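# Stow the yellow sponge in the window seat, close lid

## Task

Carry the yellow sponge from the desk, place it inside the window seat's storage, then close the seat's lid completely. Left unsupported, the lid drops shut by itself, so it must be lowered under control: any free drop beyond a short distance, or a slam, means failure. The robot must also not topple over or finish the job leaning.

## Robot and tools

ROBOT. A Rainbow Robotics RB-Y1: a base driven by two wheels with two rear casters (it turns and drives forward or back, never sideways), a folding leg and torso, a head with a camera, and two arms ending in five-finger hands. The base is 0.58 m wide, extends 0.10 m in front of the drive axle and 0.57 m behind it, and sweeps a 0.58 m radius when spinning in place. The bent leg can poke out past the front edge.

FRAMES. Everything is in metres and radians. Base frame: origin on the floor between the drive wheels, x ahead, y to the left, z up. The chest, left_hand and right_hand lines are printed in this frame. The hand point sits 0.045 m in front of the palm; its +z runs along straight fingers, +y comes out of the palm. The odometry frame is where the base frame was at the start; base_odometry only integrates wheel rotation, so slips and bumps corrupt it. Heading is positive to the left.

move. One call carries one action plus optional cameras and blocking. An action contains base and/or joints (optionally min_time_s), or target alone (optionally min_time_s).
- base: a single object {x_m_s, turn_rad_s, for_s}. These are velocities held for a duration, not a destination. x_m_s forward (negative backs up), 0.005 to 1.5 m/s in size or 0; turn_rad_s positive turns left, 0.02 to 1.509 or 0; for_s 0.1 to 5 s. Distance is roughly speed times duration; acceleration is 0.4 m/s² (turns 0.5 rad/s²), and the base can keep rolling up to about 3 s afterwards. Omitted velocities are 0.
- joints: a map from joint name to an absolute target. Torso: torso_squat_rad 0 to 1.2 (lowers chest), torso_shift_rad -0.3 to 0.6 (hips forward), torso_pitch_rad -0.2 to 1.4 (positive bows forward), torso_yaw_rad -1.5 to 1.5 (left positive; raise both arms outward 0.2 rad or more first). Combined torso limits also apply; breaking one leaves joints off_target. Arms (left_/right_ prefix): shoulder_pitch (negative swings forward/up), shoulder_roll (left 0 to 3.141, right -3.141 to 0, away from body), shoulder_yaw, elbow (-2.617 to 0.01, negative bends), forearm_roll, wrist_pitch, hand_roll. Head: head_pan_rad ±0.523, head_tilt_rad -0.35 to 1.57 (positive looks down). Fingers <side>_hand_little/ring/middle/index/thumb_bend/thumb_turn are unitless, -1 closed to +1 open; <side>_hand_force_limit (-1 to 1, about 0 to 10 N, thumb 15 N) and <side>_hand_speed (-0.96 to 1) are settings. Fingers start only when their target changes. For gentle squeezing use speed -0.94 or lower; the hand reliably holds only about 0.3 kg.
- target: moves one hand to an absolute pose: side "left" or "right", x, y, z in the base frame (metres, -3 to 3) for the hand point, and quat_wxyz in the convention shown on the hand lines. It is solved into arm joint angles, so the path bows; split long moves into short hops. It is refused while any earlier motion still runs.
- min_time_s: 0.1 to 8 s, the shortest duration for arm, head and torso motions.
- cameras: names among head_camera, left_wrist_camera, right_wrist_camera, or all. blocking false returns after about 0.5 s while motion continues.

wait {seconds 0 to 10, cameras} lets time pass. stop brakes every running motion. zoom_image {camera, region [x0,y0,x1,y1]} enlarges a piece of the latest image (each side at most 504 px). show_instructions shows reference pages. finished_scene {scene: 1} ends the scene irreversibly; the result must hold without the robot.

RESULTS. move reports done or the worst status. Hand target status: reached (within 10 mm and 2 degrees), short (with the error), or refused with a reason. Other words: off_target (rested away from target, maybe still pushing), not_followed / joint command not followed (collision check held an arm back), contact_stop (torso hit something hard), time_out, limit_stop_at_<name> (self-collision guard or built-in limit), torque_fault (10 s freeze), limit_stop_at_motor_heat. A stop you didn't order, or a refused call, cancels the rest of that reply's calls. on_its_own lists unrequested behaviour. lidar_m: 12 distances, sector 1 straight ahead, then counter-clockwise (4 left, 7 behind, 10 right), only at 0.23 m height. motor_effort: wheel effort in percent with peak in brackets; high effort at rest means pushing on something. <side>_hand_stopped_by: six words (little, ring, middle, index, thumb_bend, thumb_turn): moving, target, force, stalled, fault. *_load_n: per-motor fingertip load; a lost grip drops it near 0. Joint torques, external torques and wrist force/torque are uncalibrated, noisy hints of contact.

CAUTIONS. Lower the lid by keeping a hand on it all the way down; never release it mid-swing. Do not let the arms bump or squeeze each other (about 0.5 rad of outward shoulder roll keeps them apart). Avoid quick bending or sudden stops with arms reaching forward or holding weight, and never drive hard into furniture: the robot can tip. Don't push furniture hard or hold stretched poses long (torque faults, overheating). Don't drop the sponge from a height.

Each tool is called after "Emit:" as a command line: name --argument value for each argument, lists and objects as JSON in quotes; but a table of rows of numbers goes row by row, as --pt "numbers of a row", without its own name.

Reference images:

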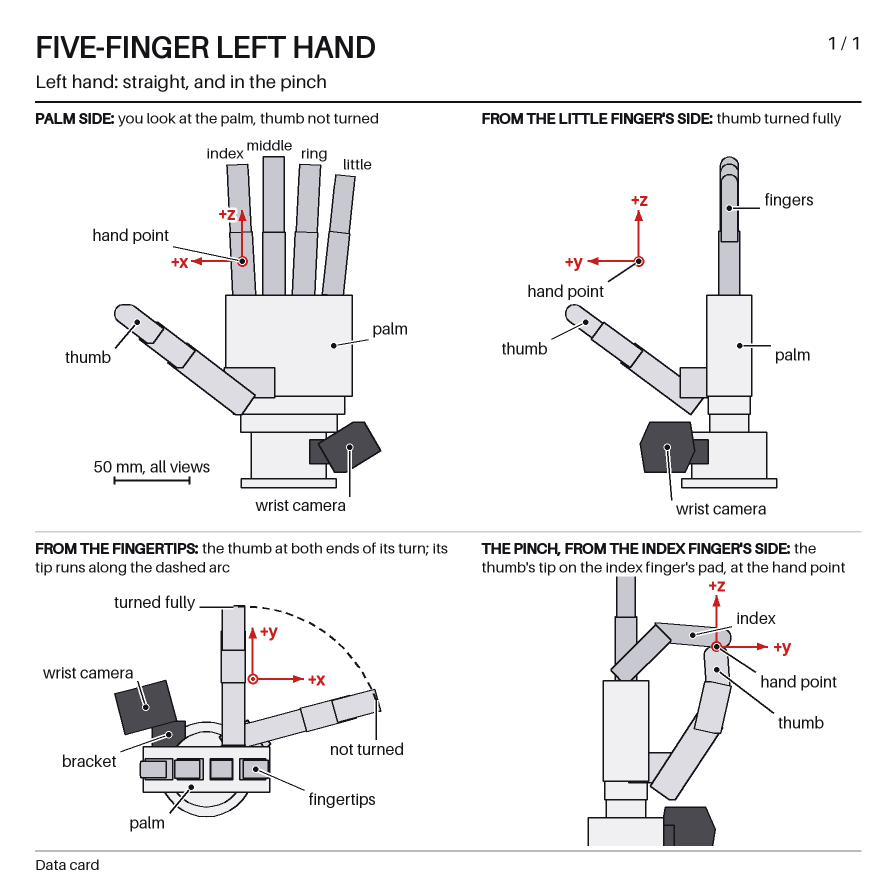

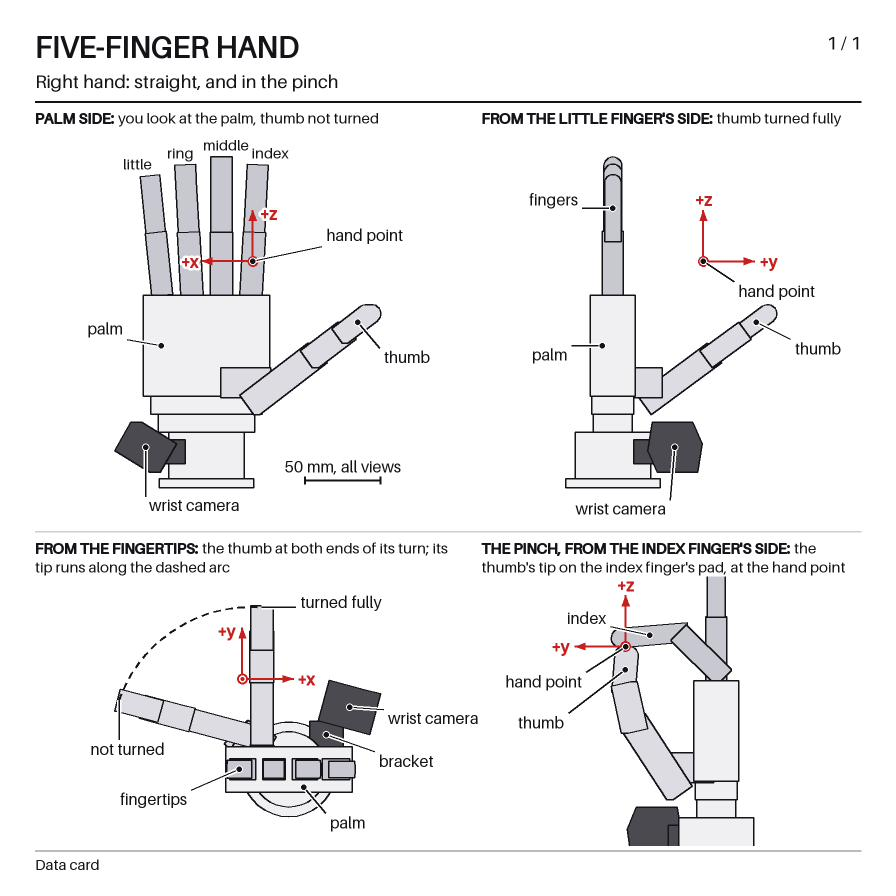

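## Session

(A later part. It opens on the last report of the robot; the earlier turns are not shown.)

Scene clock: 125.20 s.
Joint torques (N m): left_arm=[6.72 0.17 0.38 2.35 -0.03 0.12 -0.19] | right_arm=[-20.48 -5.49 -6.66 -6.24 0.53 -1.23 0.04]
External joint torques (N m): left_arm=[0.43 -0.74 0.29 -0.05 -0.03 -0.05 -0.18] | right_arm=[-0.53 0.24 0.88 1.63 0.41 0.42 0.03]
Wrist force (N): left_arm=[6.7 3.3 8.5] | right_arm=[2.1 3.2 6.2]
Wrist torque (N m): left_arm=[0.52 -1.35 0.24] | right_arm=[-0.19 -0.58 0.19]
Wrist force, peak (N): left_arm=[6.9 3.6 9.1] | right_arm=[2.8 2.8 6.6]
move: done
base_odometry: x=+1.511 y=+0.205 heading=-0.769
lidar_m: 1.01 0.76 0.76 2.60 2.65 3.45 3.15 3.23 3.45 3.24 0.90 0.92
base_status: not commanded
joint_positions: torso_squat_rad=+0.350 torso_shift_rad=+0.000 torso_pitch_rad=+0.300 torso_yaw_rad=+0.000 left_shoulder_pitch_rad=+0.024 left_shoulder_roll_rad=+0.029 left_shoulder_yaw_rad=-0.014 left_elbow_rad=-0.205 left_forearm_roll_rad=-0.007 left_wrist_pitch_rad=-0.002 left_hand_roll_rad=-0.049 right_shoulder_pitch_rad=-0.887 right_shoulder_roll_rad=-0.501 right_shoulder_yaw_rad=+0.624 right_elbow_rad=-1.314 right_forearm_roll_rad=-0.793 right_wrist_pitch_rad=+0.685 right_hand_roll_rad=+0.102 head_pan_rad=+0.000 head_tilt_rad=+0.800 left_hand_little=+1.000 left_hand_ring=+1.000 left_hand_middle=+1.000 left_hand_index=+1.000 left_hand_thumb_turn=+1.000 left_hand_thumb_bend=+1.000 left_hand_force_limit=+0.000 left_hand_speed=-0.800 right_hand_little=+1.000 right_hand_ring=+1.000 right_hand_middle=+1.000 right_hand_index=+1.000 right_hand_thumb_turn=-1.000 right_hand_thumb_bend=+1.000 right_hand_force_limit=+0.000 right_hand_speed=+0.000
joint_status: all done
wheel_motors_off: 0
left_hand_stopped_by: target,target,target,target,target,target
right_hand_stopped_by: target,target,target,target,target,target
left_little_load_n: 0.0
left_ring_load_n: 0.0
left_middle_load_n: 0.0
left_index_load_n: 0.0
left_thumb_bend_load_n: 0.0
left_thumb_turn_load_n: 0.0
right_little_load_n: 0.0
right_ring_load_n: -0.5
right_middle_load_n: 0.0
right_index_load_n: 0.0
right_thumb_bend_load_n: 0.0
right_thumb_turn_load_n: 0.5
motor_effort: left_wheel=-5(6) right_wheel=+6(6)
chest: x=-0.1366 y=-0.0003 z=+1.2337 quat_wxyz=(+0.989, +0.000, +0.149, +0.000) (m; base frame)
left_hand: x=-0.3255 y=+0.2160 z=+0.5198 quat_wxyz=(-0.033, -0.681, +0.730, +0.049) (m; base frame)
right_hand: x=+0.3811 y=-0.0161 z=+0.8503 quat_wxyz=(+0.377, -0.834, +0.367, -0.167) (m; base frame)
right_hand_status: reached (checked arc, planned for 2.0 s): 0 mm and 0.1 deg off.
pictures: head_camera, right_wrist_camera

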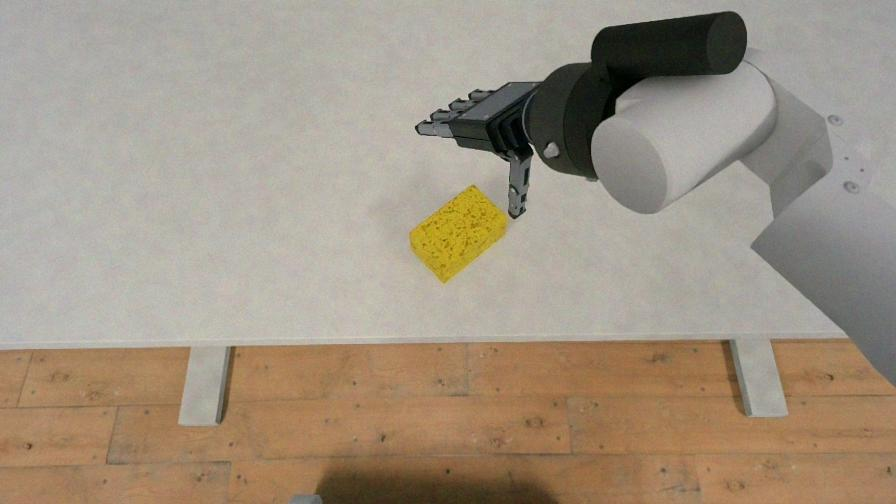

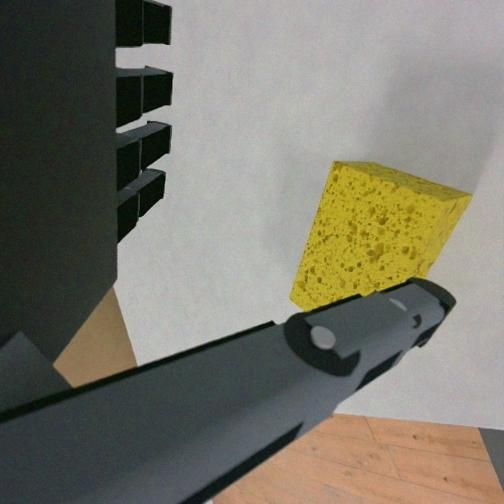

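Emit:
move --target '{"side": "right", "x": 0.376, "y": 0.004, "z": 0.79, "quat_wxyz": [0.377, -0.834, 0.367, -0.166]}' --min_time_s 1.5 --cameras '["head_camera", "right_wrist_camera"]'

Scene clock: 141.70 s.
Joint torques (N m): left_arm=[6.48 0.24 0.33 2.38 -0.04 0.03 -0.13] | right_arm=[-20.98 -2.89 -5.04 -6.32 -0.12 -1.41 0.09]
External joint torques (N m): left_arm=[0.19 -0.66 0.24 -0.02 -0.04 -0.14 -0.13] | right_arm=[-1.09 1.25 0.98 1.54 -0.18 0.21 0.08]
Wrist force (N): left_arm=[6.4 3.9 8.6] | right_arm=[1.8 2.8 5.8]
Wrist torque (N m): left_arm=[0.61 -1.27 0.21] | right_arm=[-0.28 -0.56 0.23]
Wrist force, peak (N): left_arm=[7.2 3.5 9.1] | right_arm=[2.4 3.6 6.2]
move: done
base_odometry: x=+1.511 y=+0.205 heading=-0.769
lidar_m: 1.01 0.75 0.76 2.60 2.65 3.46 3.16 3.23 3.45 3.25 0.91 0.92
base_status: not commanded
joint_positions: torso_squat_rad=+0.350 torso_shift_rad=+0.000 torso_pitch_rad=+0.300 torso_yaw_rad=+0.000 left_shoulder_pitch_rad=+0.024 left_shoulder_roll_rad=+0.029 left_shoulder_yaw_rad=-0.014 left_elbow_rad=-0.205 left_forearm_roll_rad=-0.007 left_wrist_pitch_rad=-0.002 left_hand_roll_rad=-0.049 right_shoulder_pitch_rad=-0.897 right_shoulder_roll_rad=-0.372 right_shoulder_yaw_rad=+0.678 right_elbow_rad=-1.055 right_forearm_roll_rad=-0.816 right_wrist_pitch_rad=+0.504 right_hand_roll_rad=+0.215 head_pan_rad=+0.000 head_tilt_rad=+0.800 left_hand_little=+1.000 left_hand_ring=+1.000 left_hand_middle=+1.000 left_hand_index=+1.000 left_hand_thumb_turn=+1.000 left_hand_thumb_bend=+1.000 left_hand_force_limit=+0.000 left_hand_speed=-0.800 right_hand_little=+1.000 right_hand_ring=+1.000 right_hand_middle=+1.000 right_hand_index=+1.000 right_hand_thumb_turn=-1.000 right_hand_thumb_bend=+1.000 right_hand_force_limit=+0.000 right_hand_speed=+0.000
joint_status: all done
wheel_motors_off: 0
left_hand_stopped_by: target,target,target,target,target,target
right_hand_stopped_by: target,target,target,target,target,target
left_little_load_n: 0.0
left_ring_load_n: 0.0
left_middle_load_n: 0.0
left_index_load_n: 0.0
left_thumb_bend_load_n: 0.0
left_thumb_turn_load_n: 0.0
right_little_load_n: 0.0
right_ring_load_n: 0.0
right_middle_load_n: 0.0
right_index_load_n: 0.0
right_thumb_bend_load_n: 0.0
right_thumb_turn_load_n: 0.0
motor_effort: left_wheel=-5(6) right_wheel=+6(6)
chest: x=-0.1366 y=-0.0003 z=+1.2337 quat_wxyz=(+0.989, +0.000, +0.149, +0.000) (m; base frame)
left_hand: x=-0.3255 y=+0.2160 z=+0.5198 quat_wxyz=(-0.033, -0.681, +0.730, +0.049) (m; base frame)
right_hand: x=+0.3761 y=+0.0035 z=+0.7904 quat_wxyz=(+0.376, -0.834, +0.368, -0.168) (m; base frame)
right_hand_status: reached (checked arc, planned for 1.5 s): 1 mm and 0.3 deg off.
pictures: head_camera, right_wrist_camera

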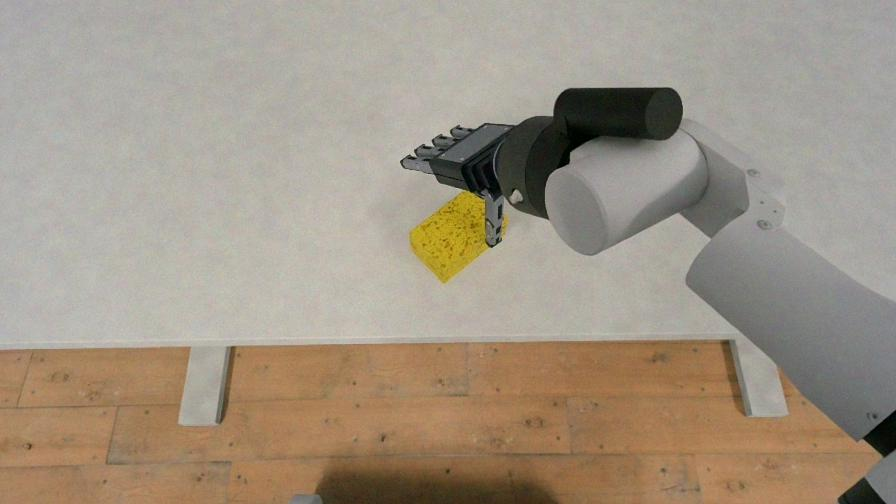

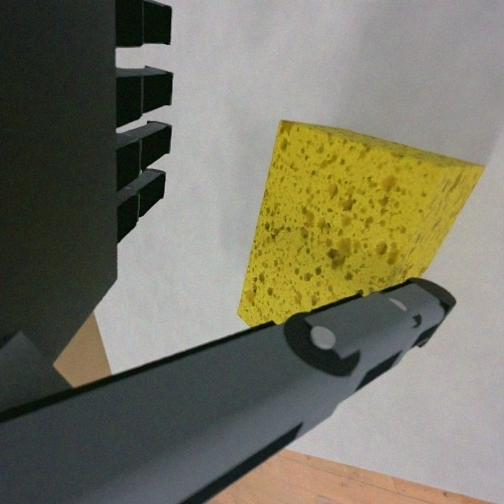

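Emit:
move --target '{"side": "right", "x": 0.374, "y": 0.002, "z": 0.747, "quat_wxyz": [0.377, -0.834, 0.367, -0.166]}' --min_time_s 2 --cameras '["head_camera", "right_wrist_camera"]'

Scene clock: 153.73 s.
Joint torques (N m): left_arm=[6.55 0.23 0.45 2.4 0 0.06 -0.13] | right_arm=[-21.12 -2.34 -3.69 -5.43 -0.19 -1.26 0.08]
External joint torques (N m): left_arm=[0.26 -0.67 0.36 0 0.01 -0.11 -0.13] | right_arm=[-1.06 1.44 1.08 1.53 -0.14 0.21 0.08]
Wrist force (N): left_arm=[7.0 3.5 8.9] | right_arm=[1.6 2.4 6.3]
Wrist torque (N m): left_arm=[0.55 -1.36 0.26] | right_arm=[-0.35 -0.54 0.15]
Wrist force, peak (N): left_arm=[6.9 3.0 9.4] | right_arm=[1.9 3.6 6.3]
move: done
base_odometry: x=+1.511 y=+0.205 heading=-0.769
lidar_m: 1.01 0.76 0.76 2.60 2.66 3.47 3.16 3.24 3.44 3.24 0.90 0.92
base_status: not commanded
joint_positions: torso_squat_rad=+0.350 torso_shift_rad=+0.000 torso_pitch_rad=+0.300 torso_yaw_rad=+0.000 left_shoulder_pitch_rad=+0.024 left_shoulder_roll_rad=+0.029 left_shoulder_yaw_rad=-0.014 left_elbow_rad=-0.205 left_forearm_roll_rad=-0.007 left_wrist_pitch_rad=-0.002 left_hand_roll_rad=-0.049 right_shoulder_pitch_rad=-0.943 right_shoulder_roll_rad=-0.295 right_shoulder_yaw_rad=+0.737 right_elbow_rad=-0.780 right_forearm_roll_rad=-1.082 right_wrist_pitch_rad=+0.338 right_hand_roll_rad=+0.493 head_pan_rad=+0.000 head_tilt_rad=+0.800 left_hand_little=+1.000 left_hand_ring=+1.000 left_hand_middle=+1.000 left_hand_index=+1.000 left_hand_thumb_turn=+1.000 left_hand_thumb_bend=+1.000 left_hand_force_limit=+0.000 left_hand_speed=-0.800 right_hand_little=+1.000 right_hand_ring=+1.000 right_hand_middle=+1.000 right_hand_index=+1.000 right_hand_thumb_turn=-1.000 right_hand_thumb_bend=+1.000 right_hand_force_limit=+0.000 right_hand_speed=+0.000
joint_status: all done
wheel_motors_off: 0
left_hand_stopped_by: target,target,target,target,target,target
right_hand_stopped_by: target,target,target,target,target,target
left_little_load_n: 0.0
left_ring_load_n: 0.0
left_middle_load_n: 0.0
left_index_load_n: 0.0
left_thumb_bend_load_n: 0.0
left_thumb_turn_load_n: 0.0
right_little_load_n: 0.0
right_ring_load_n: 0.0
right_middle_load_n: 0.0
right_index_load_n: 0.0
right_thumb_bend_load_n: 0.0
right_thumb_turn_load_n: 0.0
motor_effort: left_wheel=-5(6) right_wheel=+6(6)
chest: x=-0.1366 y=-0.0003 z=+1.2337 quat_wxyz=(+0.989, +0.000, +0.149, +0.000) (m; base frame)
left_hand: x=-0.3255 y=+0.2160 z=+0.5198 quat_wxyz=(-0.033, -0.681, +0.730, +0.049) (m; base frame)
right_hand: x=+0.3742 y=+0.0017 z=+0.7473 quat_wxyz=(+0.375, -0.834, +0.369, -0.169) (m; base frame)
right_hand_status: reached (checked arc, planned for 2.0 s): 1 mm and 0.5 deg off.
pictures: head_camera, right_wrist_camera

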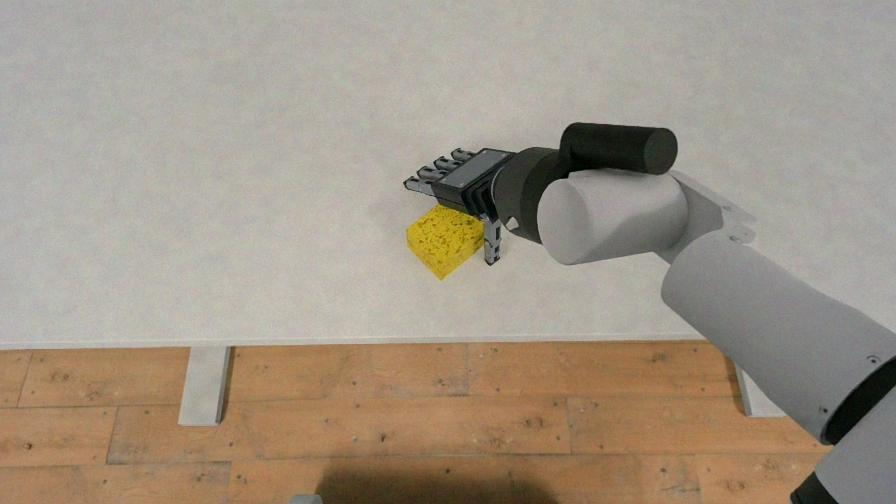

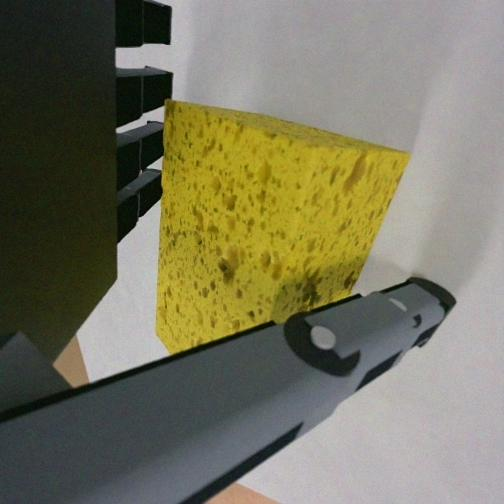

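Emit:
move --joints '{"right_hand_speed": -0.93, "right_hand_force_limit": 0.0, "right_hand_index": -0.4, "right_hand_middle": -0.4}' --cameras '["head_camera", "right_wrist_camera"]'

Scene clock: 164.53 s.
Joint torques (N m): left_arm=[6.48 0.3 0.25 2.51 -0.01 0.08 -0.15] | right_arm=[-17.59 -3.01 -3.6 -4.84 0.07 0.06 0.1]
External joint torques (N m): left_arm=[0.19 -0.6 0.16 0.11 -0.01 -0.09 -0.14] | right_arm=[2.49 0.77 1.17 2.13 0.12 1.53 0.09]
Wrist force (N): left_arm=[6.5 3.5 8.3] | right_arm=[2.0 -2.2 4.0]
Wrist torque (N m): left_arm=[0.58 -1.29 0.25] | right_arm=[0.06 -0.55 0.15]
Wrist force, peak (N): left_arm=[7.2 3.9 8.8] | right_arm=[1.7 3.7 6.5]
move: off_target
base_odometry: x=+1.511 y=+0.205 heading=-0.769
lidar_m: 1.01 0.76 0.74 2.60 2.65 3.45 3.15 3.23 3.45 3.25 0.90 0.91
base_status: not commanded
joint_positions: torso_squat_rad=+0.350 torso_shift_rad=+0.000 torso_pitch_rad=+0.300 torso_yaw_rad=+0.000 left_shoulder_pitch_rad=+0.024 left_shoulder_roll_rad=+0.029 left_shoulder_yaw_rad=-0.014 left_elbow_rad=-0.205 left_forearm_roll_rad=-0.007 left_wrist_pitch_rad=-0.002 left_hand_roll_rad=-0.049 right_shoulder_pitch_rad=-0.943 right_shoulder_roll_rad=-0.295 right_shoulder_yaw_rad=+0.737 right_elbow_rad=-0.780 right_forearm_roll_rad=-1.082 right_wrist_pitch_rad=+0.338 right_hand_roll_rad=+0.493 head_pan_rad=+0.000 head_tilt_rad=+0.800 left_hand_little=+1.000 left_hand_ring=+1.000 left_hand_middle=+1.000 left_hand_index=+1.000 left_hand_thumb_turn=+1.000 left_hand_thumb_bend=+1.000 left_hand_force_limit=+0.000 left_hand_speed=-0.800 right_hand_little=+1.000 right_hand_ring=+1.000 right_hand_middle=+0.733 right_hand_index=+0.582 right_hand_thumb_turn=-1.000 right_hand_thumb_bend=+1.000 right_hand_force_limit=+0.000 right_hand_speed=-0.930
joint_status: right_hand_middle off_target (ended at +0.733, target -0.400); right_hand_index off_target (ended at +0.582, target -0.400); the others done
wheel_motors_off: 0
left_hand_stopped_by: target,target,target,target,target,target
right_hand_stopped_by: target,target,force,force,target,target
left_little_load_n: 0.0
left_ring_load_n: 0.0
left_middle_load_n: 0.0
left_index_load_n: 0.0
left_thumb_bend_load_n: 0.0
left_thumb_turn_load_n: 0.0
right_little_load_n: 0.0
right_ring_load_n: 0.0
right_middle_load_n: 0.5
right_index_load_n: 4.5
right_thumb_bend_load_n: 0.0
right_thumb_turn_load_n: 0.0
motor_effort: left_wheel=-5(6) right_wheel=+6(7)
chest: x=-0.1366 y=-0.0003 z=+1.2337 quat_wxyz=(+0.989, +0.000, +0.149, +0.000) (m; base frame)
left_hand: x=-0.3254 y=+0.2160 z=+0.5198 quat_wxyz=(-0.033, -0.681, +0.730, +0.049) (m; base frame)
right_hand: x=+0.3747 y=+0.0020 z=+0.7479 quat_wxyz=(+0.376, -0.833, +0.368, -0.170) (m; base frame)
pictures: head_camera, right_wrist_camera

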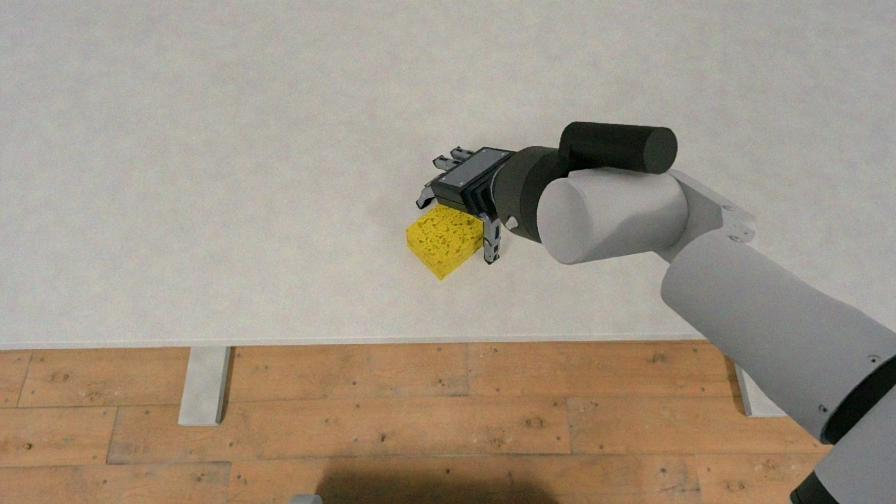

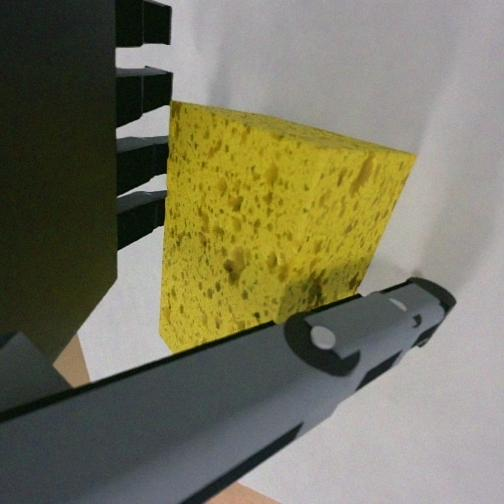

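Emit:
move --target '{"side": "right", "x": 0.374, "y": 0.002, "z": 0.760, "quat_wxyz": [0.377, -0.834, 0.367, -0.166]}' --min_time_s 1.5 --cameras '["head_camera"]'

Emit:
move --joints '{"right_hand_speed": -0.92, "right_hand_index": -0.42, "right_hand_middle": -0.42}' --cameras '["head_camera", "right_wrist_camera"]'

Scene clock: 170.47 s.
Joint torques (N m): left_arm=[6.55 0.14 0.4 2.29 0.07 0.11 -0.25] | right_arm=[-17.43 -5.97 -6.17 -7.13 0.46 -0.98 -0.34]
External joint torques (N m): left_arm=[0.26 -0.76 0.31 -0.11 0.08 -0.06 -0.24] | right_arm=[2.63 -1.94 -0.9 0.05 0.49 0.54 -0.35]
Wrist force (N): left_arm=[6.5 3.4 8.6] | right_arm=[1.7 2.9 5.2]
Wrist torque (N m): left_arm=[0.56 -1.28 0.23] | right_arm=[-0.19 -0.51 0.11]
Wrist force, peak (N): left_arm=[7.1 3.7 9.1] | right_arm=[1.6 3.7 6.3]
move: done
base_odometry: x=+1.511 y=+0.205 heading=-0.769
lidar_m: 1.01 0.75 0.76 2.60 2.65 3.47 3.16 3.23 3.45 3.25 0.90 0.93
base_status: not commanded
joint_positions: torso_squat_rad=+0.350 torso_shift_rad=+0.000 torso_pitch_rad=+0.300 torso_yaw_rad=+0.000 left_shoulder_pitch_rad=+0.024 left_shoulder_roll_rad=+0.029 left_shoulder_yaw_rad=-0.014 left_elbow_rad=-0.205 left_forearm_roll_rad=-0.007 left_wrist_pitch_rad=-0.002 left_hand_roll_rad=-0.049 right_shoulder_pitch_rad=-0.931 right_shoulder_roll_rad=-0.328 right_shoulder_yaw_rad=+0.730 right_elbow_rad=-0.866 right_forearm_roll_rad=-1.017 right_wrist_pitch_rad=+0.383 right_hand_roll_rad=+0.411 head_pan_rad=+0.000 head_tilt_rad=+0.800 left_hand_little=+1.000 left_hand_ring=+1.000 left_hand_middle=+1.000 left_hand_index=+1.000 left_hand_thumb_turn=+1.000 left_hand_thumb_bend=+1.000 left_hand_force_limit=+0.000 left_hand_speed=-0.800 right_hand_little=+1.000 right_hand_ring=+1.000 right_hand_middle=+0.733 right_hand_index=+0.581 right_hand_thumb_turn=-1.000 right_hand_thumb_bend=+1.000 right_hand_force_limit=+0.000 right_hand_speed=-0.930
joint_status: all done
wheel_motors_off: 0
left_hand_stopped_by: target,target,target,target,target,target
right_hand_stopped_by: target,target,force,force,target,target
left_little_load_n: 0.0
left_ring_load_n: 0.0
left_middle_load_n: 0.0
left_index_load_n: 0.0
left_thumb_bend_load_n: -0.5
left_thumb_turn_load_n: 0.0
right_little_load_n: 0.0
right_ring_load_n: 0.0
right_middle_load_n: 0.0
right_index_load_n: 0.0
right_thumb_bend_load_n: 0.0
right_thumb_turn_load_n: 0.0
motor_effort: left_wheel=-6(6) right_wheel=+6(6)
chest: x=-0.1366 y=-0.0003 z=+1.2337 quat_wxyz=(+0.989, +0.000, +0.149, +0.000) (m; base frame)
left_hand: x=-0.3254 y=+0.2160 z=+0.5198 quat_wxyz=(-0.033, -0.681, +0.730, +0.049) (m; base frame)
right_hand: x=+0.3744 y=+0.0024 z=+0.7603 quat_wxyz=(+0.378, -0.834, +0.366, -0.165) (m; base frame)
right_hand_status: reached (checked arc, planned for 1.5 s): 1 mm and 0.2 deg off.
pictures: head_camera

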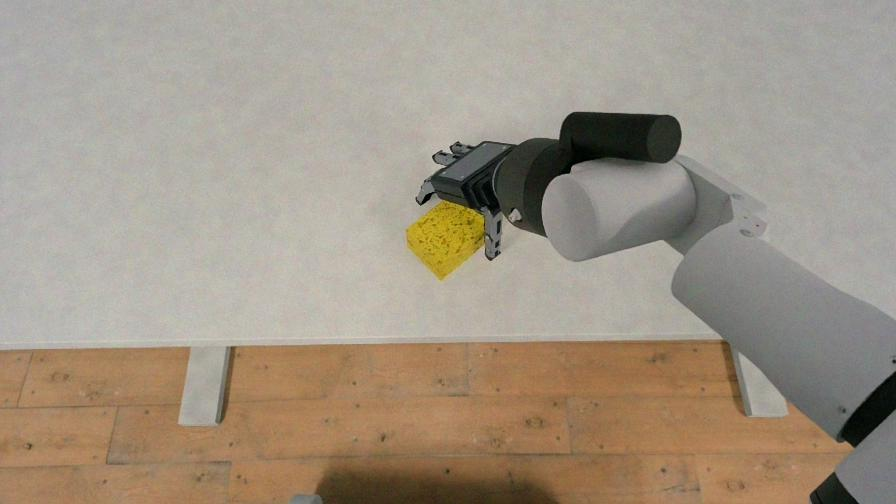

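Scene clock: 173.67 s.
Joint torques (N m): left_arm=[6.57 0.31 0.34 2.5 -0.02 0.04 -0.14] | right_arm=[-17.4 -5.85 -6.34 -7.14 0.42 -0.97 -0.26]
External joint torques (N m): left_arm=[0.28 -0.6 0.25 0.09 -0.01 -0.12 -0.14] | right_arm=[2.66 -1.82 -1.07 0.04 0.46 0.55 -0.27]
Wrist force (N): left_arm=[6.9 3.5 8.7] | right_arm=[2.4 2.6 5.9]
Wrist torque (N m): left_arm=[0.57 -1.34 0.27] | right_arm=[-0.27 -0.61 0.11]
Wrist force, peak (N): left_arm=[6.9 4.0 9.1] | right_arm=[1.6 3.2 6.9]
move: off_target
base_odometry: x=+1.511 y=+0.205 heading=-0.769
lidar_m: 1.01 0.77 0.76 2.59 2.65 3.46 3.15 3.23 3.43 3.25 0.89 0.93
base_status: not commanded
joint_positions: torso_squat_rad=+0.350 torso_shift_rad=+0.000 torso_pitch_rad=+0.300 torso_yaw_rad=+0.000 left_shoulder_pitch_rad=+0.024 left_shoulder_roll_rad=+0.029 left_shoulder_yaw_rad=-0.014 left_elbow_rad=-0.205 left_forearm_roll_rad=-0.007 left_wrist_pitch_rad=-0.002 left_hand_roll_rad=-0.049 right_shoulder_pitch_rad=-0.931 right_shoulder_roll_rad=-0.328 right_shoulder_yaw_rad=+0.730 right_elbow_rad=-0.866 right_forearm_roll_rad=-1.017 right_wrist_pitch_rad=+0.383 right_hand_roll_rad=+0.411 head_pan_rad=+0.000 head_tilt_rad=+0.800 left_hand_little=+1.000 left_hand_ring=+1.000 left_hand_middle=+1.000 left_hand_index=+1.000 left_hand_thumb_turn=+1.000 left_hand_thumb_bend=+1.000 left_hand_force_limit=+0.000 left_hand_speed=-0.800 right_hand_little=+1.000 right_hand_ring=+1.000 right_hand_middle=+0.099 right_hand_index=+0.067 right_hand_thumb_turn=-1.000 right_hand_thumb_bend=+1.000 right_hand_force_limit=+0.000 right_hand_speed=-0.920
joint_status: right_hand_middle off_target (ended at +0.099, target -0.420); right_hand_index off_target (ended at +0.067, target -0.420); the others done
wheel_motors_off: 0
left_hand_stopped_by: target,target,target,target,target,target
right_hand_stopped_by: target,target,force,force,target,target
left_little_load_n: 0.0
left_ring_load_n: 0.0
left_middle_load_n: 0.0
left_index_load_n: 0.0
left_thumb_bend_load_n: 0.0
left_thumb_turn_load_n: 0.0
right_little_load_n: 0.0
right_ring_load_n: 0.0
right_middle_load_n: 5.5
right_index_load_n: 3.5
right_thumb_bend_load_n: 1.0
right_thumb_turn_load_n: 0.5
motor_effort: left_wheel=-5(6) right_wheel=+6(6)
chest: x=-0.1366 y=-0.0003 z=+1.2337 quat_wxyz=(+0.989, +0.000, +0.149, +0.000) (m; base frame)
left_hand: x=-0.3254 y=+0.2160 z=+0.5198 quat_wxyz=(-0.033, -0.681, +0.730, +0.049) (m; base frame)
right_hand: x=+0.3744 y=+0.0024 z=+0.7603 quat_wxyz=(+0.378, -0.834, +0.366, -0.165) (m; base frame)
pictures: head_camera, right_wrist_camera

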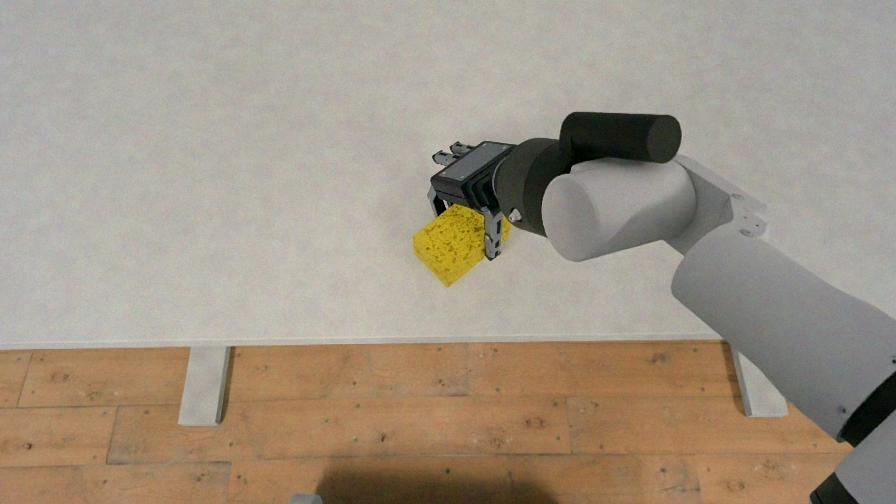

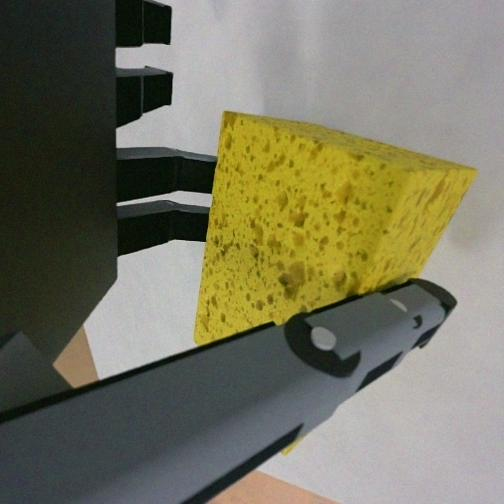

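Emit:
move --joints '{"right_hand_speed": -0.92, "right_hand_ring": -0.4, "right_hand_force_limit": -0.3}'

Emit:
move --joints '{"right_hand_force_limit": 0.4, "right_hand_index": -0.5, "right_hand_middle": -0.5}' --cameras '["right_wrist_camera"]'

Emit:
move --target '{"side": "right", "x": 0.374, "y": 0.002, "z": 0.800, "quat_wxyz": [0.377, -0.834, 0.367, -0.166]}' --min_time_s 2.5 --cameras '["head_camera", "right_wrist_camera"]'

Scene clock: 183.03 s.
Joint torques (N m): left_arm=[6.56 0.23 0.48 2.34 -0.02 0.08 -0.23] | right_arm=[-17.65 -5.9 -6.19 -7.16 0.34 -1.06 -0.37]
External joint torques (N m): left_arm=[0.28 -0.67 0.39 -0.06 -0.01 -0.09 -0.23] | right_arm=[2.4 -1.87 -0.92 0.01 0.38 0.45 -0.37]
Wrist force (N): left_arm=[6.2 3.3 9.0] | right_arm=[2.3 2.8 5.5]
Wrist torque (N m): left_arm=[0.51 -1.23 0.23] | right_arm=[-0.24 -0.58 0.11]
Wrist force, peak (N): left_arm=[7.2 3.4 9.2] | right_arm=[2.5 3.4 6.6]
move: off_target
base_odometry: x=+1.511 y=+0.205 heading=-0.769
lidar_m: 1.01 0.75 0.75 2.60 2.66 3.45 3.15 3.24 3.44 3.25 0.89 0.92
base_status: not commanded
joint_positions: torso_squat_rad=+0.350 torso_shift_rad=+0.000 torso_pitch_rad=+0.300 torso_yaw_rad=+0.000 left_shoulder_pitch_rad=+0.024 left_shoulder_roll_rad=+0.029 left_shoulder_yaw_rad=-0.014 left_elbow_rad=-0.205 left_forearm_roll_rad=-0.007 left_wrist_pitch_rad=-0.002 left_hand_roll_rad=-0.049 right_shoulder_pitch_rad=-0.931 right_shoulder_roll_rad=-0.328 right_shoulder_yaw_rad=+0.730 right_elbow_rad=-0.866 right_forearm_roll_rad=-1.017 right_wrist_pitch_rad=+0.383 right_hand_roll_rad=+0.411 head_pan_rad=+0.000 head_tilt_rad=+0.800 left_hand_little=+1.000 left_hand_ring=+1.000 left_hand_middle=+1.000 left_hand_index=+1.000 left_hand_thumb_turn=+1.000 left_hand_thumb_bend=+1.000 left_hand_force_limit=+0.000 left_hand_speed=-0.800 right_hand_little=+1.000 right_hand_ring=+0.081 right_hand_middle=+0.099 right_hand_index=+0.067 right_hand_thumb_turn=-1.000 right_hand_thumb_bend=+1.000 right_hand_force_limit=-0.300 right_hand_speed=-0.920
joint_status: right_hand_ring off_target (ended at +0.081, target -0.400); the others done
wheel_motors_off: 0
left_hand_stopped_by: target,target,target,target,target,target
right_hand_stopped_by: target,force,force,force,target,target
left_little_load_n: 0.0
left_ring_load_n: 0.0
left_middle_load_n: 0.0
left_index_load_n: 0.0
left_thumb_bend_load_n: 0.0
left_thumb_turn_load_n: 0.0
right_little_load_n: 0.0
right_ring_load_n: 4.5
right_middle_load_n: 4.0
right_index_load_n: 3.0
right_thumb_bend_load_n: 1.5
right_thumb_turn_load_n: 2.0
motor_effort: left_wheel=-5(6) right_wheel=+6(7)
chest: x=-0.1366 y=-0.0003 z=+1.2337 quat_wxyz=(+0.989, +0.000, +0.149, +0.000) (m; base frame)
left_hand: x=-0.3254 y=+0.2160 z=+0.5198 quat_wxyz=(-0.033, -0.681, +0.730, +0.049) (m; base frame)
right_hand: x=+0.3744 y=+0.0024 z=+0.7603 quat_wxyz=(+0.378, -0.834, +0.366, -0.165) (m; base frame)
pictures: none

Scene clock: 183.53 s.
Joint torques (N m): left_arm=[6.71 0.37 0.26 2.34 -0.01 0.08 -0.1] | right_arm=[-17.52 -6.01 -6.13 -7.12 0.4 -1 -0.39]
External joint torques (N m): left_arm=[0.42 -0.54 0.17 -0.06 0 -0.09 -0.1] | right_arm=[2.54 -1.98 -0.87 0.06 0.43 0.52 -0.39]
Wrist force (N): left_arm=[6.6 3.9 8.7] | right_arm=[1.5 3.2 6.1]
Wrist torque (N m): left_arm=[0.60 -1.34 0.24] | right_arm=[-0.19 -0.53 0.10]
Wrist force, peak (N): left_arm=[7.0 3.5 8.9] | right_arm=[1.1 3.5 6.4]
move: off_target
base_odometry: x=+1.511 y=+0.205 heading=-0.769
lidar_m: 1.01 0.76 0.76 2.60 2.65 3.47 3.15 3.23 3.46 3.25 0.90 0.92
base_status: not commanded
joint_positions: torso_squat_rad=+0.350 torso_shift_rad=+0.000 torso_pitch_rad=+0.300 torso_yaw_rad=+0.000 left_shoulder_pitch_rad=+0.024 left_shoulder_roll_rad=+0.029 left_shoulder_yaw_rad=-0.014 left_elbow_rad=-0.205 left_forearm_roll_rad=-0.007 left_wrist_pitch_rad=-0.002 left_hand_roll_rad=-0.049 right_shoulder_pitch_rad=-0.931 right_shoulder_roll_rad=-0.328 right_shoulder_yaw_rad=+0.730 right_elbow_rad=-0.866 right_forearm_roll_rad=-1.017 right_wrist_pitch_rad=+0.383 right_hand_roll_rad=+0.411 head_pan_rad=+0.000 head_tilt_rad=+0.800 left_hand_little=+1.000 left_hand_ring=+1.000 left_hand_middle=+1.000 left_hand_index=+1.000 left_hand_thumb_turn=+1.000 left_hand_thumb_bend=+1.000 left_hand_force_limit=+0.000 left_hand_speed=-0.800 right_hand_little=+1.000 right_hand_ring=+0.081 right_hand_middle=+0.086 right_hand_index=+0.047 right_hand_thumb_turn=-1.000 right_hand_thumb_bend=+1.000 right_hand_force_limit=+0.400 right_hand_speed=-0.920
joint_status: right_hand_middle off_target (ended at +0.086, target -0.500); right_hand_index off_target (ended at +0.047, target -0.500); the others done
wheel_motors_off: 0
left_hand_stopped_by: target,target,target,target,target,target
right_hand_stopped_by: target,force,force,force,target,target
left_little_load_n: 0.0
left_ring_load_n: 0.0
left_middle_load_n: 0.0
left_index_load_n: 0.0
left_thumb_bend_load_n: 0.0
left_thumb_turn_load_n: 0.0
right_little_load_n: 0.0
right_ring_load_n: 2.5
right_middle_load_n: 6.5
right_index_load_n: 7.5
right_thumb_bend_load_n: 2.0
right_thumb_turn_load_n: 1.0
motor_effort: left_wheel=-6(6) right_wheel=+6(6)
chest: x=-0.1366 y=-0.0003 z=+1.2337 quat_wxyz=(+0.989, +0.000, +0.149, +0.000) (m; base frame)
left_hand: x=-0.3254 y=+0.2160 z=+0.5198 quat_wxyz=(-0.033, -0.681, +0.730, +0.049) (m; base frame)
right_hand: x=+0.3744 y=+0.0024 z=+0.7603 quat_wxyz=(+0.378, -0.834, +0.366, -0.165) (m; base frame)
pictures: right_wrist_camera

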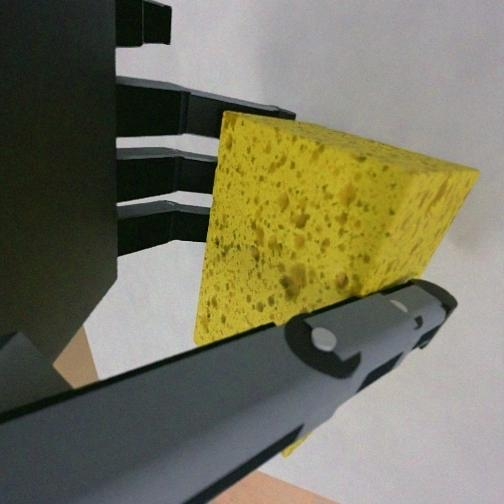

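Scene clock: 186.37 s.
Joint torques (N m): left_arm=[6.44 0.3 0.42 2.34 0 0.02 -0.17] | right_arm=[-17.42 -6.44 -7.44 -7.67 0.52 -1.12 -0.37]
External joint torques (N m): left_arm=[0.16 -0.61 0.33 -0.06 0 -0.15 -0.16] | right_arm=[2.49 -1.9 -0.93 0.02 0.45 0.5 -0.38]
Wrist force (N): left_arm=[6.6 3.5 8.9] | right_arm=[1.8 3.2 6.4]
Wrist torque (N m): left_arm=[0.52 -1.30 0.24] | right_arm=[-0.24 -0.57 0.13]
Wrist force, peak (N): left_arm=[7.1 3.9 8.7] | right_arm=[2.3 3.6 6.1]
move: done
base_odometry: x=+1.511 y=+0.205 heading=-0.769
lidar_m: 1.01 0.75 0.75 2.59 2.66 3.45 3.16 3.23 3.44 3.24 0.89 0.91
base_status: not commanded
joint_positions: torso_squat_rad=+0.350 torso_shift_rad=+0.000 torso_pitch_rad=+0.300 torso_yaw_rad=+0.000 left_shoulder_pitch_rad=+0.024 left_shoulder_roll_rad=+0.029 left_shoulder_yaw_rad=-0.014 left_elbow_rad=-0.205 left_forearm_roll_rad=-0.007 left_wrist_pitch_rad=-0.002 left_hand_roll_rad=-0.049 right_shoulder_pitch_rad=-0.901 right_shoulder_roll_rad=-0.410 right_shoulder_yaw_rad=+0.702 right_elbow_rad=-1.110 right_forearm_roll_rad=-0.824 right_wrist_pitch_rad=+0.523 right_hand_roll_rad=+0.174 head_pan_rad=+0.000 head_tilt_rad=+0.800 left_hand_little=+1.000 left_hand_ring=+1.000 left_hand_middle=+1.000 left_hand_index=+1.000 left_hand_thumb_turn=+1.000 left_hand_thumb_bend=+1.000 left_hand_force_limit=+0.000 left_hand_speed=-0.800 right_hand_little=+1.000 right_hand_ring=+0.081 right_hand_middle=+0.086 right_hand_index=+0.047 right_hand_thumb_turn=-1.000 right_hand_thumb_bend=+1.000 right_hand_force_limit=+0.400 right_hand_speed=-0.920
joint_status: all done
wheel_motors_off: 0
left_hand_stopped_by: target,target,target,target,target,target
right_hand_stopped_by: target,force,force,force,target,target
left_little_load_n: 0.0
left_ring_load_n: 0.0
left_middle_load_n: 0.0
left_index_load_n: 0.0
left_thumb_bend_load_n: 0.0
left_thumb_turn_load_n: 0.0
right_little_load_n: 0.0
right_ring_load_n: 2.5
right_middle_load_n: 7.0
right_index_load_n: 7.5
right_thumb_bend_load_n: 2.0
right_thumb_turn_load_n: 1.0
motor_effort: left_wheel=-5(6) right_wheel=+6(6)
chest: x=-0.1366 y=-0.0003 z=+1.2337 quat_wxyz=(+0.989, +0.000, +0.149, +0.000) (m; base frame)
left_hand: x=-0.3254 y=+0.2160 z=+0.5198 quat_wxyz=(-0.033, -0.681, +0.730, +0.049) (m; base frame)
right_hand: x=+0.3746 y=+0.0022 z=+0.8005 quat_wxyz=(+0.379, -0.834, +0.366, -0.164) (m; base frame)
right_hand_status: reached (checked arc, planned for 2.5 s): 1 mm and 0.3 deg off.
pictures: head_camera, right_wrist_camera

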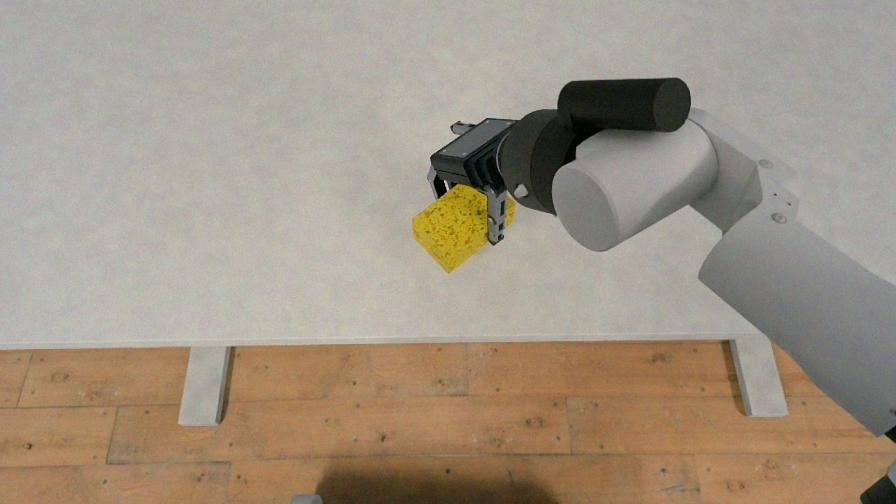

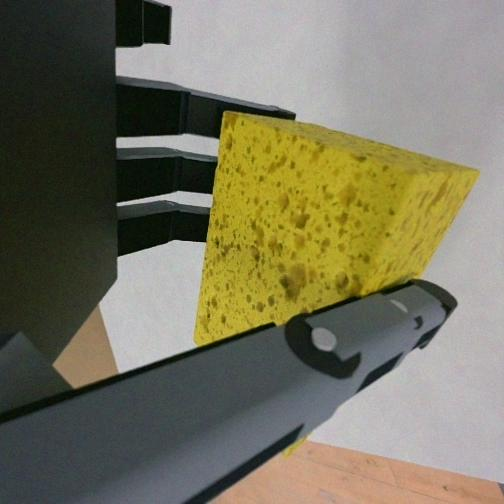

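Emit:
move --target '{"side": "right", "x": 0.28, "y": -0.12, "z": 0.93, "quat_wxyz": [0.377, -0.834, 0.367, -0.166]}' --min_time_s 2.5

Emit:
move --base '{"x_m_s": -0.3, "for_s": 2.0}' --joints '{"torso_pitch_rad": 0.0, "head_tilt_rad": 0.5}' --cameras '["head_camera", "right_wrist_camera"]'

Scene clock: 200.00 s.
Joint torques (N m): left_arm=[6.66 0.37 0.43 2.45 0.04 0.19 -0.22] | right_arm=[-11.53 -12.75 -10.57 -6.06 0.11 -1.27 -0.31]
External joint torques (N m): left_arm=[0.37 -0.53 0.34 0.05 0.05 0.02 -0.22] | right_arm=[1.58 -1.92 -0.63 -0.17 -0.27 0.36 -0.32]
Wrist force (N): left_arm=[6.3 3.6 8.8] | right_arm=[1.4 2.3 5.7]
Wrist torque (N m): left_arm=[0.57 -1.26 0.23] | right_arm=[-0.38 -0.45 0.03]
Wrist force, peak (N): left_arm=[6.8 3.6 9.0] | right_arm=[2.3 2.9 7.1]
move: done
base_odometry: x=+1.511 y=+0.205 heading=-0.769
lidar_m: 1.01 0.75 0.76 2.59 2.65 3.47 3.16 3.22 3.45 3.25 0.89 0.91
base_status: not commanded
joint_positions: torso_squat_rad=+0.350 torso_shift_rad=+0.000 torso_pitch_rad=+0.300 torso_yaw_rad=+0.000 left_shoulder_pitch_rad=+0.024 left_shoulder_roll_rad=+0.029 left_shoulder_yaw_rad=-0.014 left_elbow_rad=-0.205 left_forearm_roll_rad=-0.007 left_wrist_pitch_rad=-0.002 left_hand_roll_rad=-0.049 right_shoulder_pitch_rad=-0.552 right_shoulder_roll_rad=-1.025 right_shoulder_yaw_rad=+0.505 right_elbow_rad=-2.051 right_forearm_roll_rad=-0.868 right_wrist_pitch_rad=+0.778 right_hand_roll_rad=-0.157 head_pan_rad=+0.000 head_tilt_rad=+0.800 left_hand_little=+1.000 left_hand_ring=+1.000 left_hand_middle=+1.000 left_hand_index=+1.000 left_hand_thumb_turn=+1.000 left_hand_thumb_bend=+1.000 left_hand_force_limit=+0.000 left_hand_speed=-0.800 right_hand_little=+1.000 right_hand_ring=+0.081 right_hand_middle=+0.086 right_hand_index=+0.047 right_hand_thumb_turn=-1.000 right_hand_thumb_bend=+1.000 right_hand_force_limit=+0.400 right_hand_speed=-0.920
joint_status: all done
wheel_motors_off: 0
left_hand_stopped_by: target,target,target,target,target,target
right_hand_stopped_by: target,force,force,force,target,target
left_little_load_n: 0.0
left_ring_load_n: 0.0
left_middle_load_n: 0.0
left_index_load_n: 0.0
left_thumb_bend_load_n: 0.0
left_thumb_turn_load_n: 0.0
right_little_load_n: 0.0
right_ring_load_n: 2.5
right_middle_load_n: 7.0
right_index_load_n: 7.5
right_thumb_bend_load_n: 2.0
right_thumb_turn_load_n: 1.0
motor_effort: left_wheel=-5(6) right_wheel=+6(7)
chest: x=-0.1366 y=-0.0003 z=+1.2337 quat_wxyz=(+0.989, +0.000, +0.149, +0.000) (m; base frame)
left_hand: x=-0.3254 y=+0.2160 z=+0.5198 quat_wxyz=(-0.033, -0.681, +0.730, +0.049) (m; base frame)
right_hand: x=+0.2802 y=-0.1199 z=+0.9302 quat_wxyz=(+0.377, -0.834, +0.367, -0.166) (m; base frame)
right_hand_status: reached (checked arc, planned for 2.5 s): 0 mm and 0.0 deg off.
pictures: none

Scene clock: 203.20 s.
Joint torques (N m): left_arm=[-2.01 0.16 0.21 -0.6 0.09 -0.42 -0.17] | right_arm=[-15.66 -12.19 -11.43 -4.11 0.54 -1.48 -0.31]
External joint torques (N m): left_arm=[-0.3 -0.72 0.13 0.14 0.07 0.02 -0.17] | right_arm=[1.03 -1.76 -0.32 0.01 -0.16 0.32 -0.33]
Wrist force (N): left_arm=[7.0 4.9 9.1] | right_arm=[1.0 2.9 4.9]
Wrist torque (N m): left_arm=[0.59 -1.35 0.23] | right_arm=[-0.28 -0.49 0.04]
Wrist force, peak (N): left_arm=[7.1 5.5 9.0] | right_arm=[2.6 3.3 6.6]
move: done
base_odometry: x=+1.080 y=+0.622 heading=-0.770
lidar_m: 1.61 1.25 2.14 2.55 2.62 3.20 2.56 2.61 3.48 3.29 2.44 1.38
base_status: done (sent for 2 of 2 s)
joint_positions: torso_squat_rad=+0.350 torso_shift_rad=+0.000 torso_pitch_rad=+0.000 torso_yaw_rad=+0.000 left_shoulder_pitch_rad=+0.024 left_shoulder_roll_rad=+0.029 left_shoulder_yaw_rad=-0.014 left_elbow_rad=-0.205 left_forearm_roll_rad=-0.007 left_wrist_pitch_rad=-0.002 left_hand_roll_rad=-0.049 right_shoulder_pitch_rad=-0.552 right_shoulder_roll_rad=-1.025 right_shoulder_yaw_rad=+0.505 right_elbow_rad=-2.051 right_forearm_roll_rad=-0.868 right_wrist_pitch_rad=+0.778 right_hand_roll_rad=-0.157 head_pan_rad=+0.000 head_tilt_rad=+0.500 left_hand_little=+1.000 left_hand_ring=+1.000 left_hand_middle=+1.000 left_hand_index=+1.000 left_hand_thumb_turn=+1.000 left_hand_thumb_bend=+1.000 left_hand_force_limit=+0.000 left_hand_speed=-0.800 right_hand_little=+1.000 right_hand_ring=+0.081 right_hand_middle=+0.086 right_hand_index=+0.047 right_hand_thumb_turn=-1.000 right_hand_thumb_bend=+1.000 right_hand_force_limit=+0.400 right_hand_speed=-0.920
joint_status: all done
wheel_motors_off: 0
left_hand_stopped_by: target,target,target,target,target,target
right_hand_stopped_by: target,force,force,force,target,target
left_little_load_n: 0.0
left_ring_load_n: 0.5
left_middle_load_n: 0.0
left_index_load_n: 0.0
left_thumb_bend_load_n: 0.0
left_thumb_turn_load_n: 0.0
right_little_load_n: 0.0
right_ring_load_n: 2.5
right_middle_load_n: 6.5
right_index_load_n: 7.5
right_thumb_bend_load_n: 2.0
right_thumb_turn_load_n: 1.0
motor_effort: left_wheel=-12(22) right_wheel=+13(41)
chest: x=-0.2281 y=-0.0003 z=+1.2475 quat_wxyz=(+1.000, +0.000, +0.000, +0.000) (m; base frame)
left_hand: x=-0.1976 y=+0.2160 z=+0.5097 quat_wxyz=(+0.077, -0.681, +0.727, -0.053) (m; base frame)
right_hand: x=+0.2598 y=-0.1199 z=+1.0807 quat_wxyz=(+0.428, -0.800, +0.306, -0.289) (m; base frame)
pictures: head_camera, right_wrist_camera

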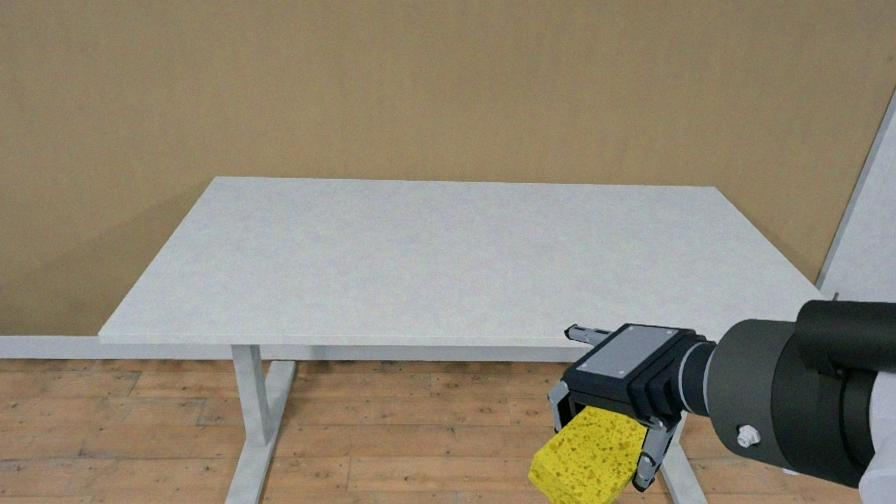

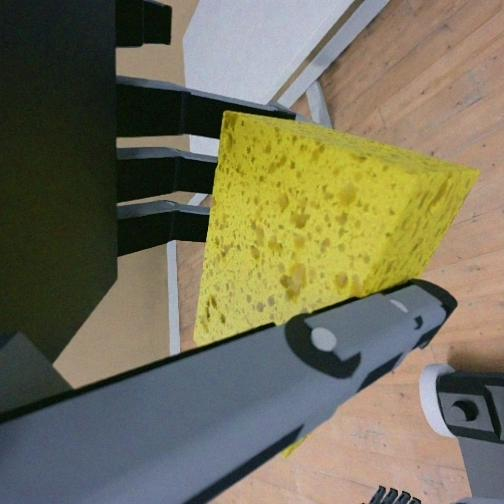

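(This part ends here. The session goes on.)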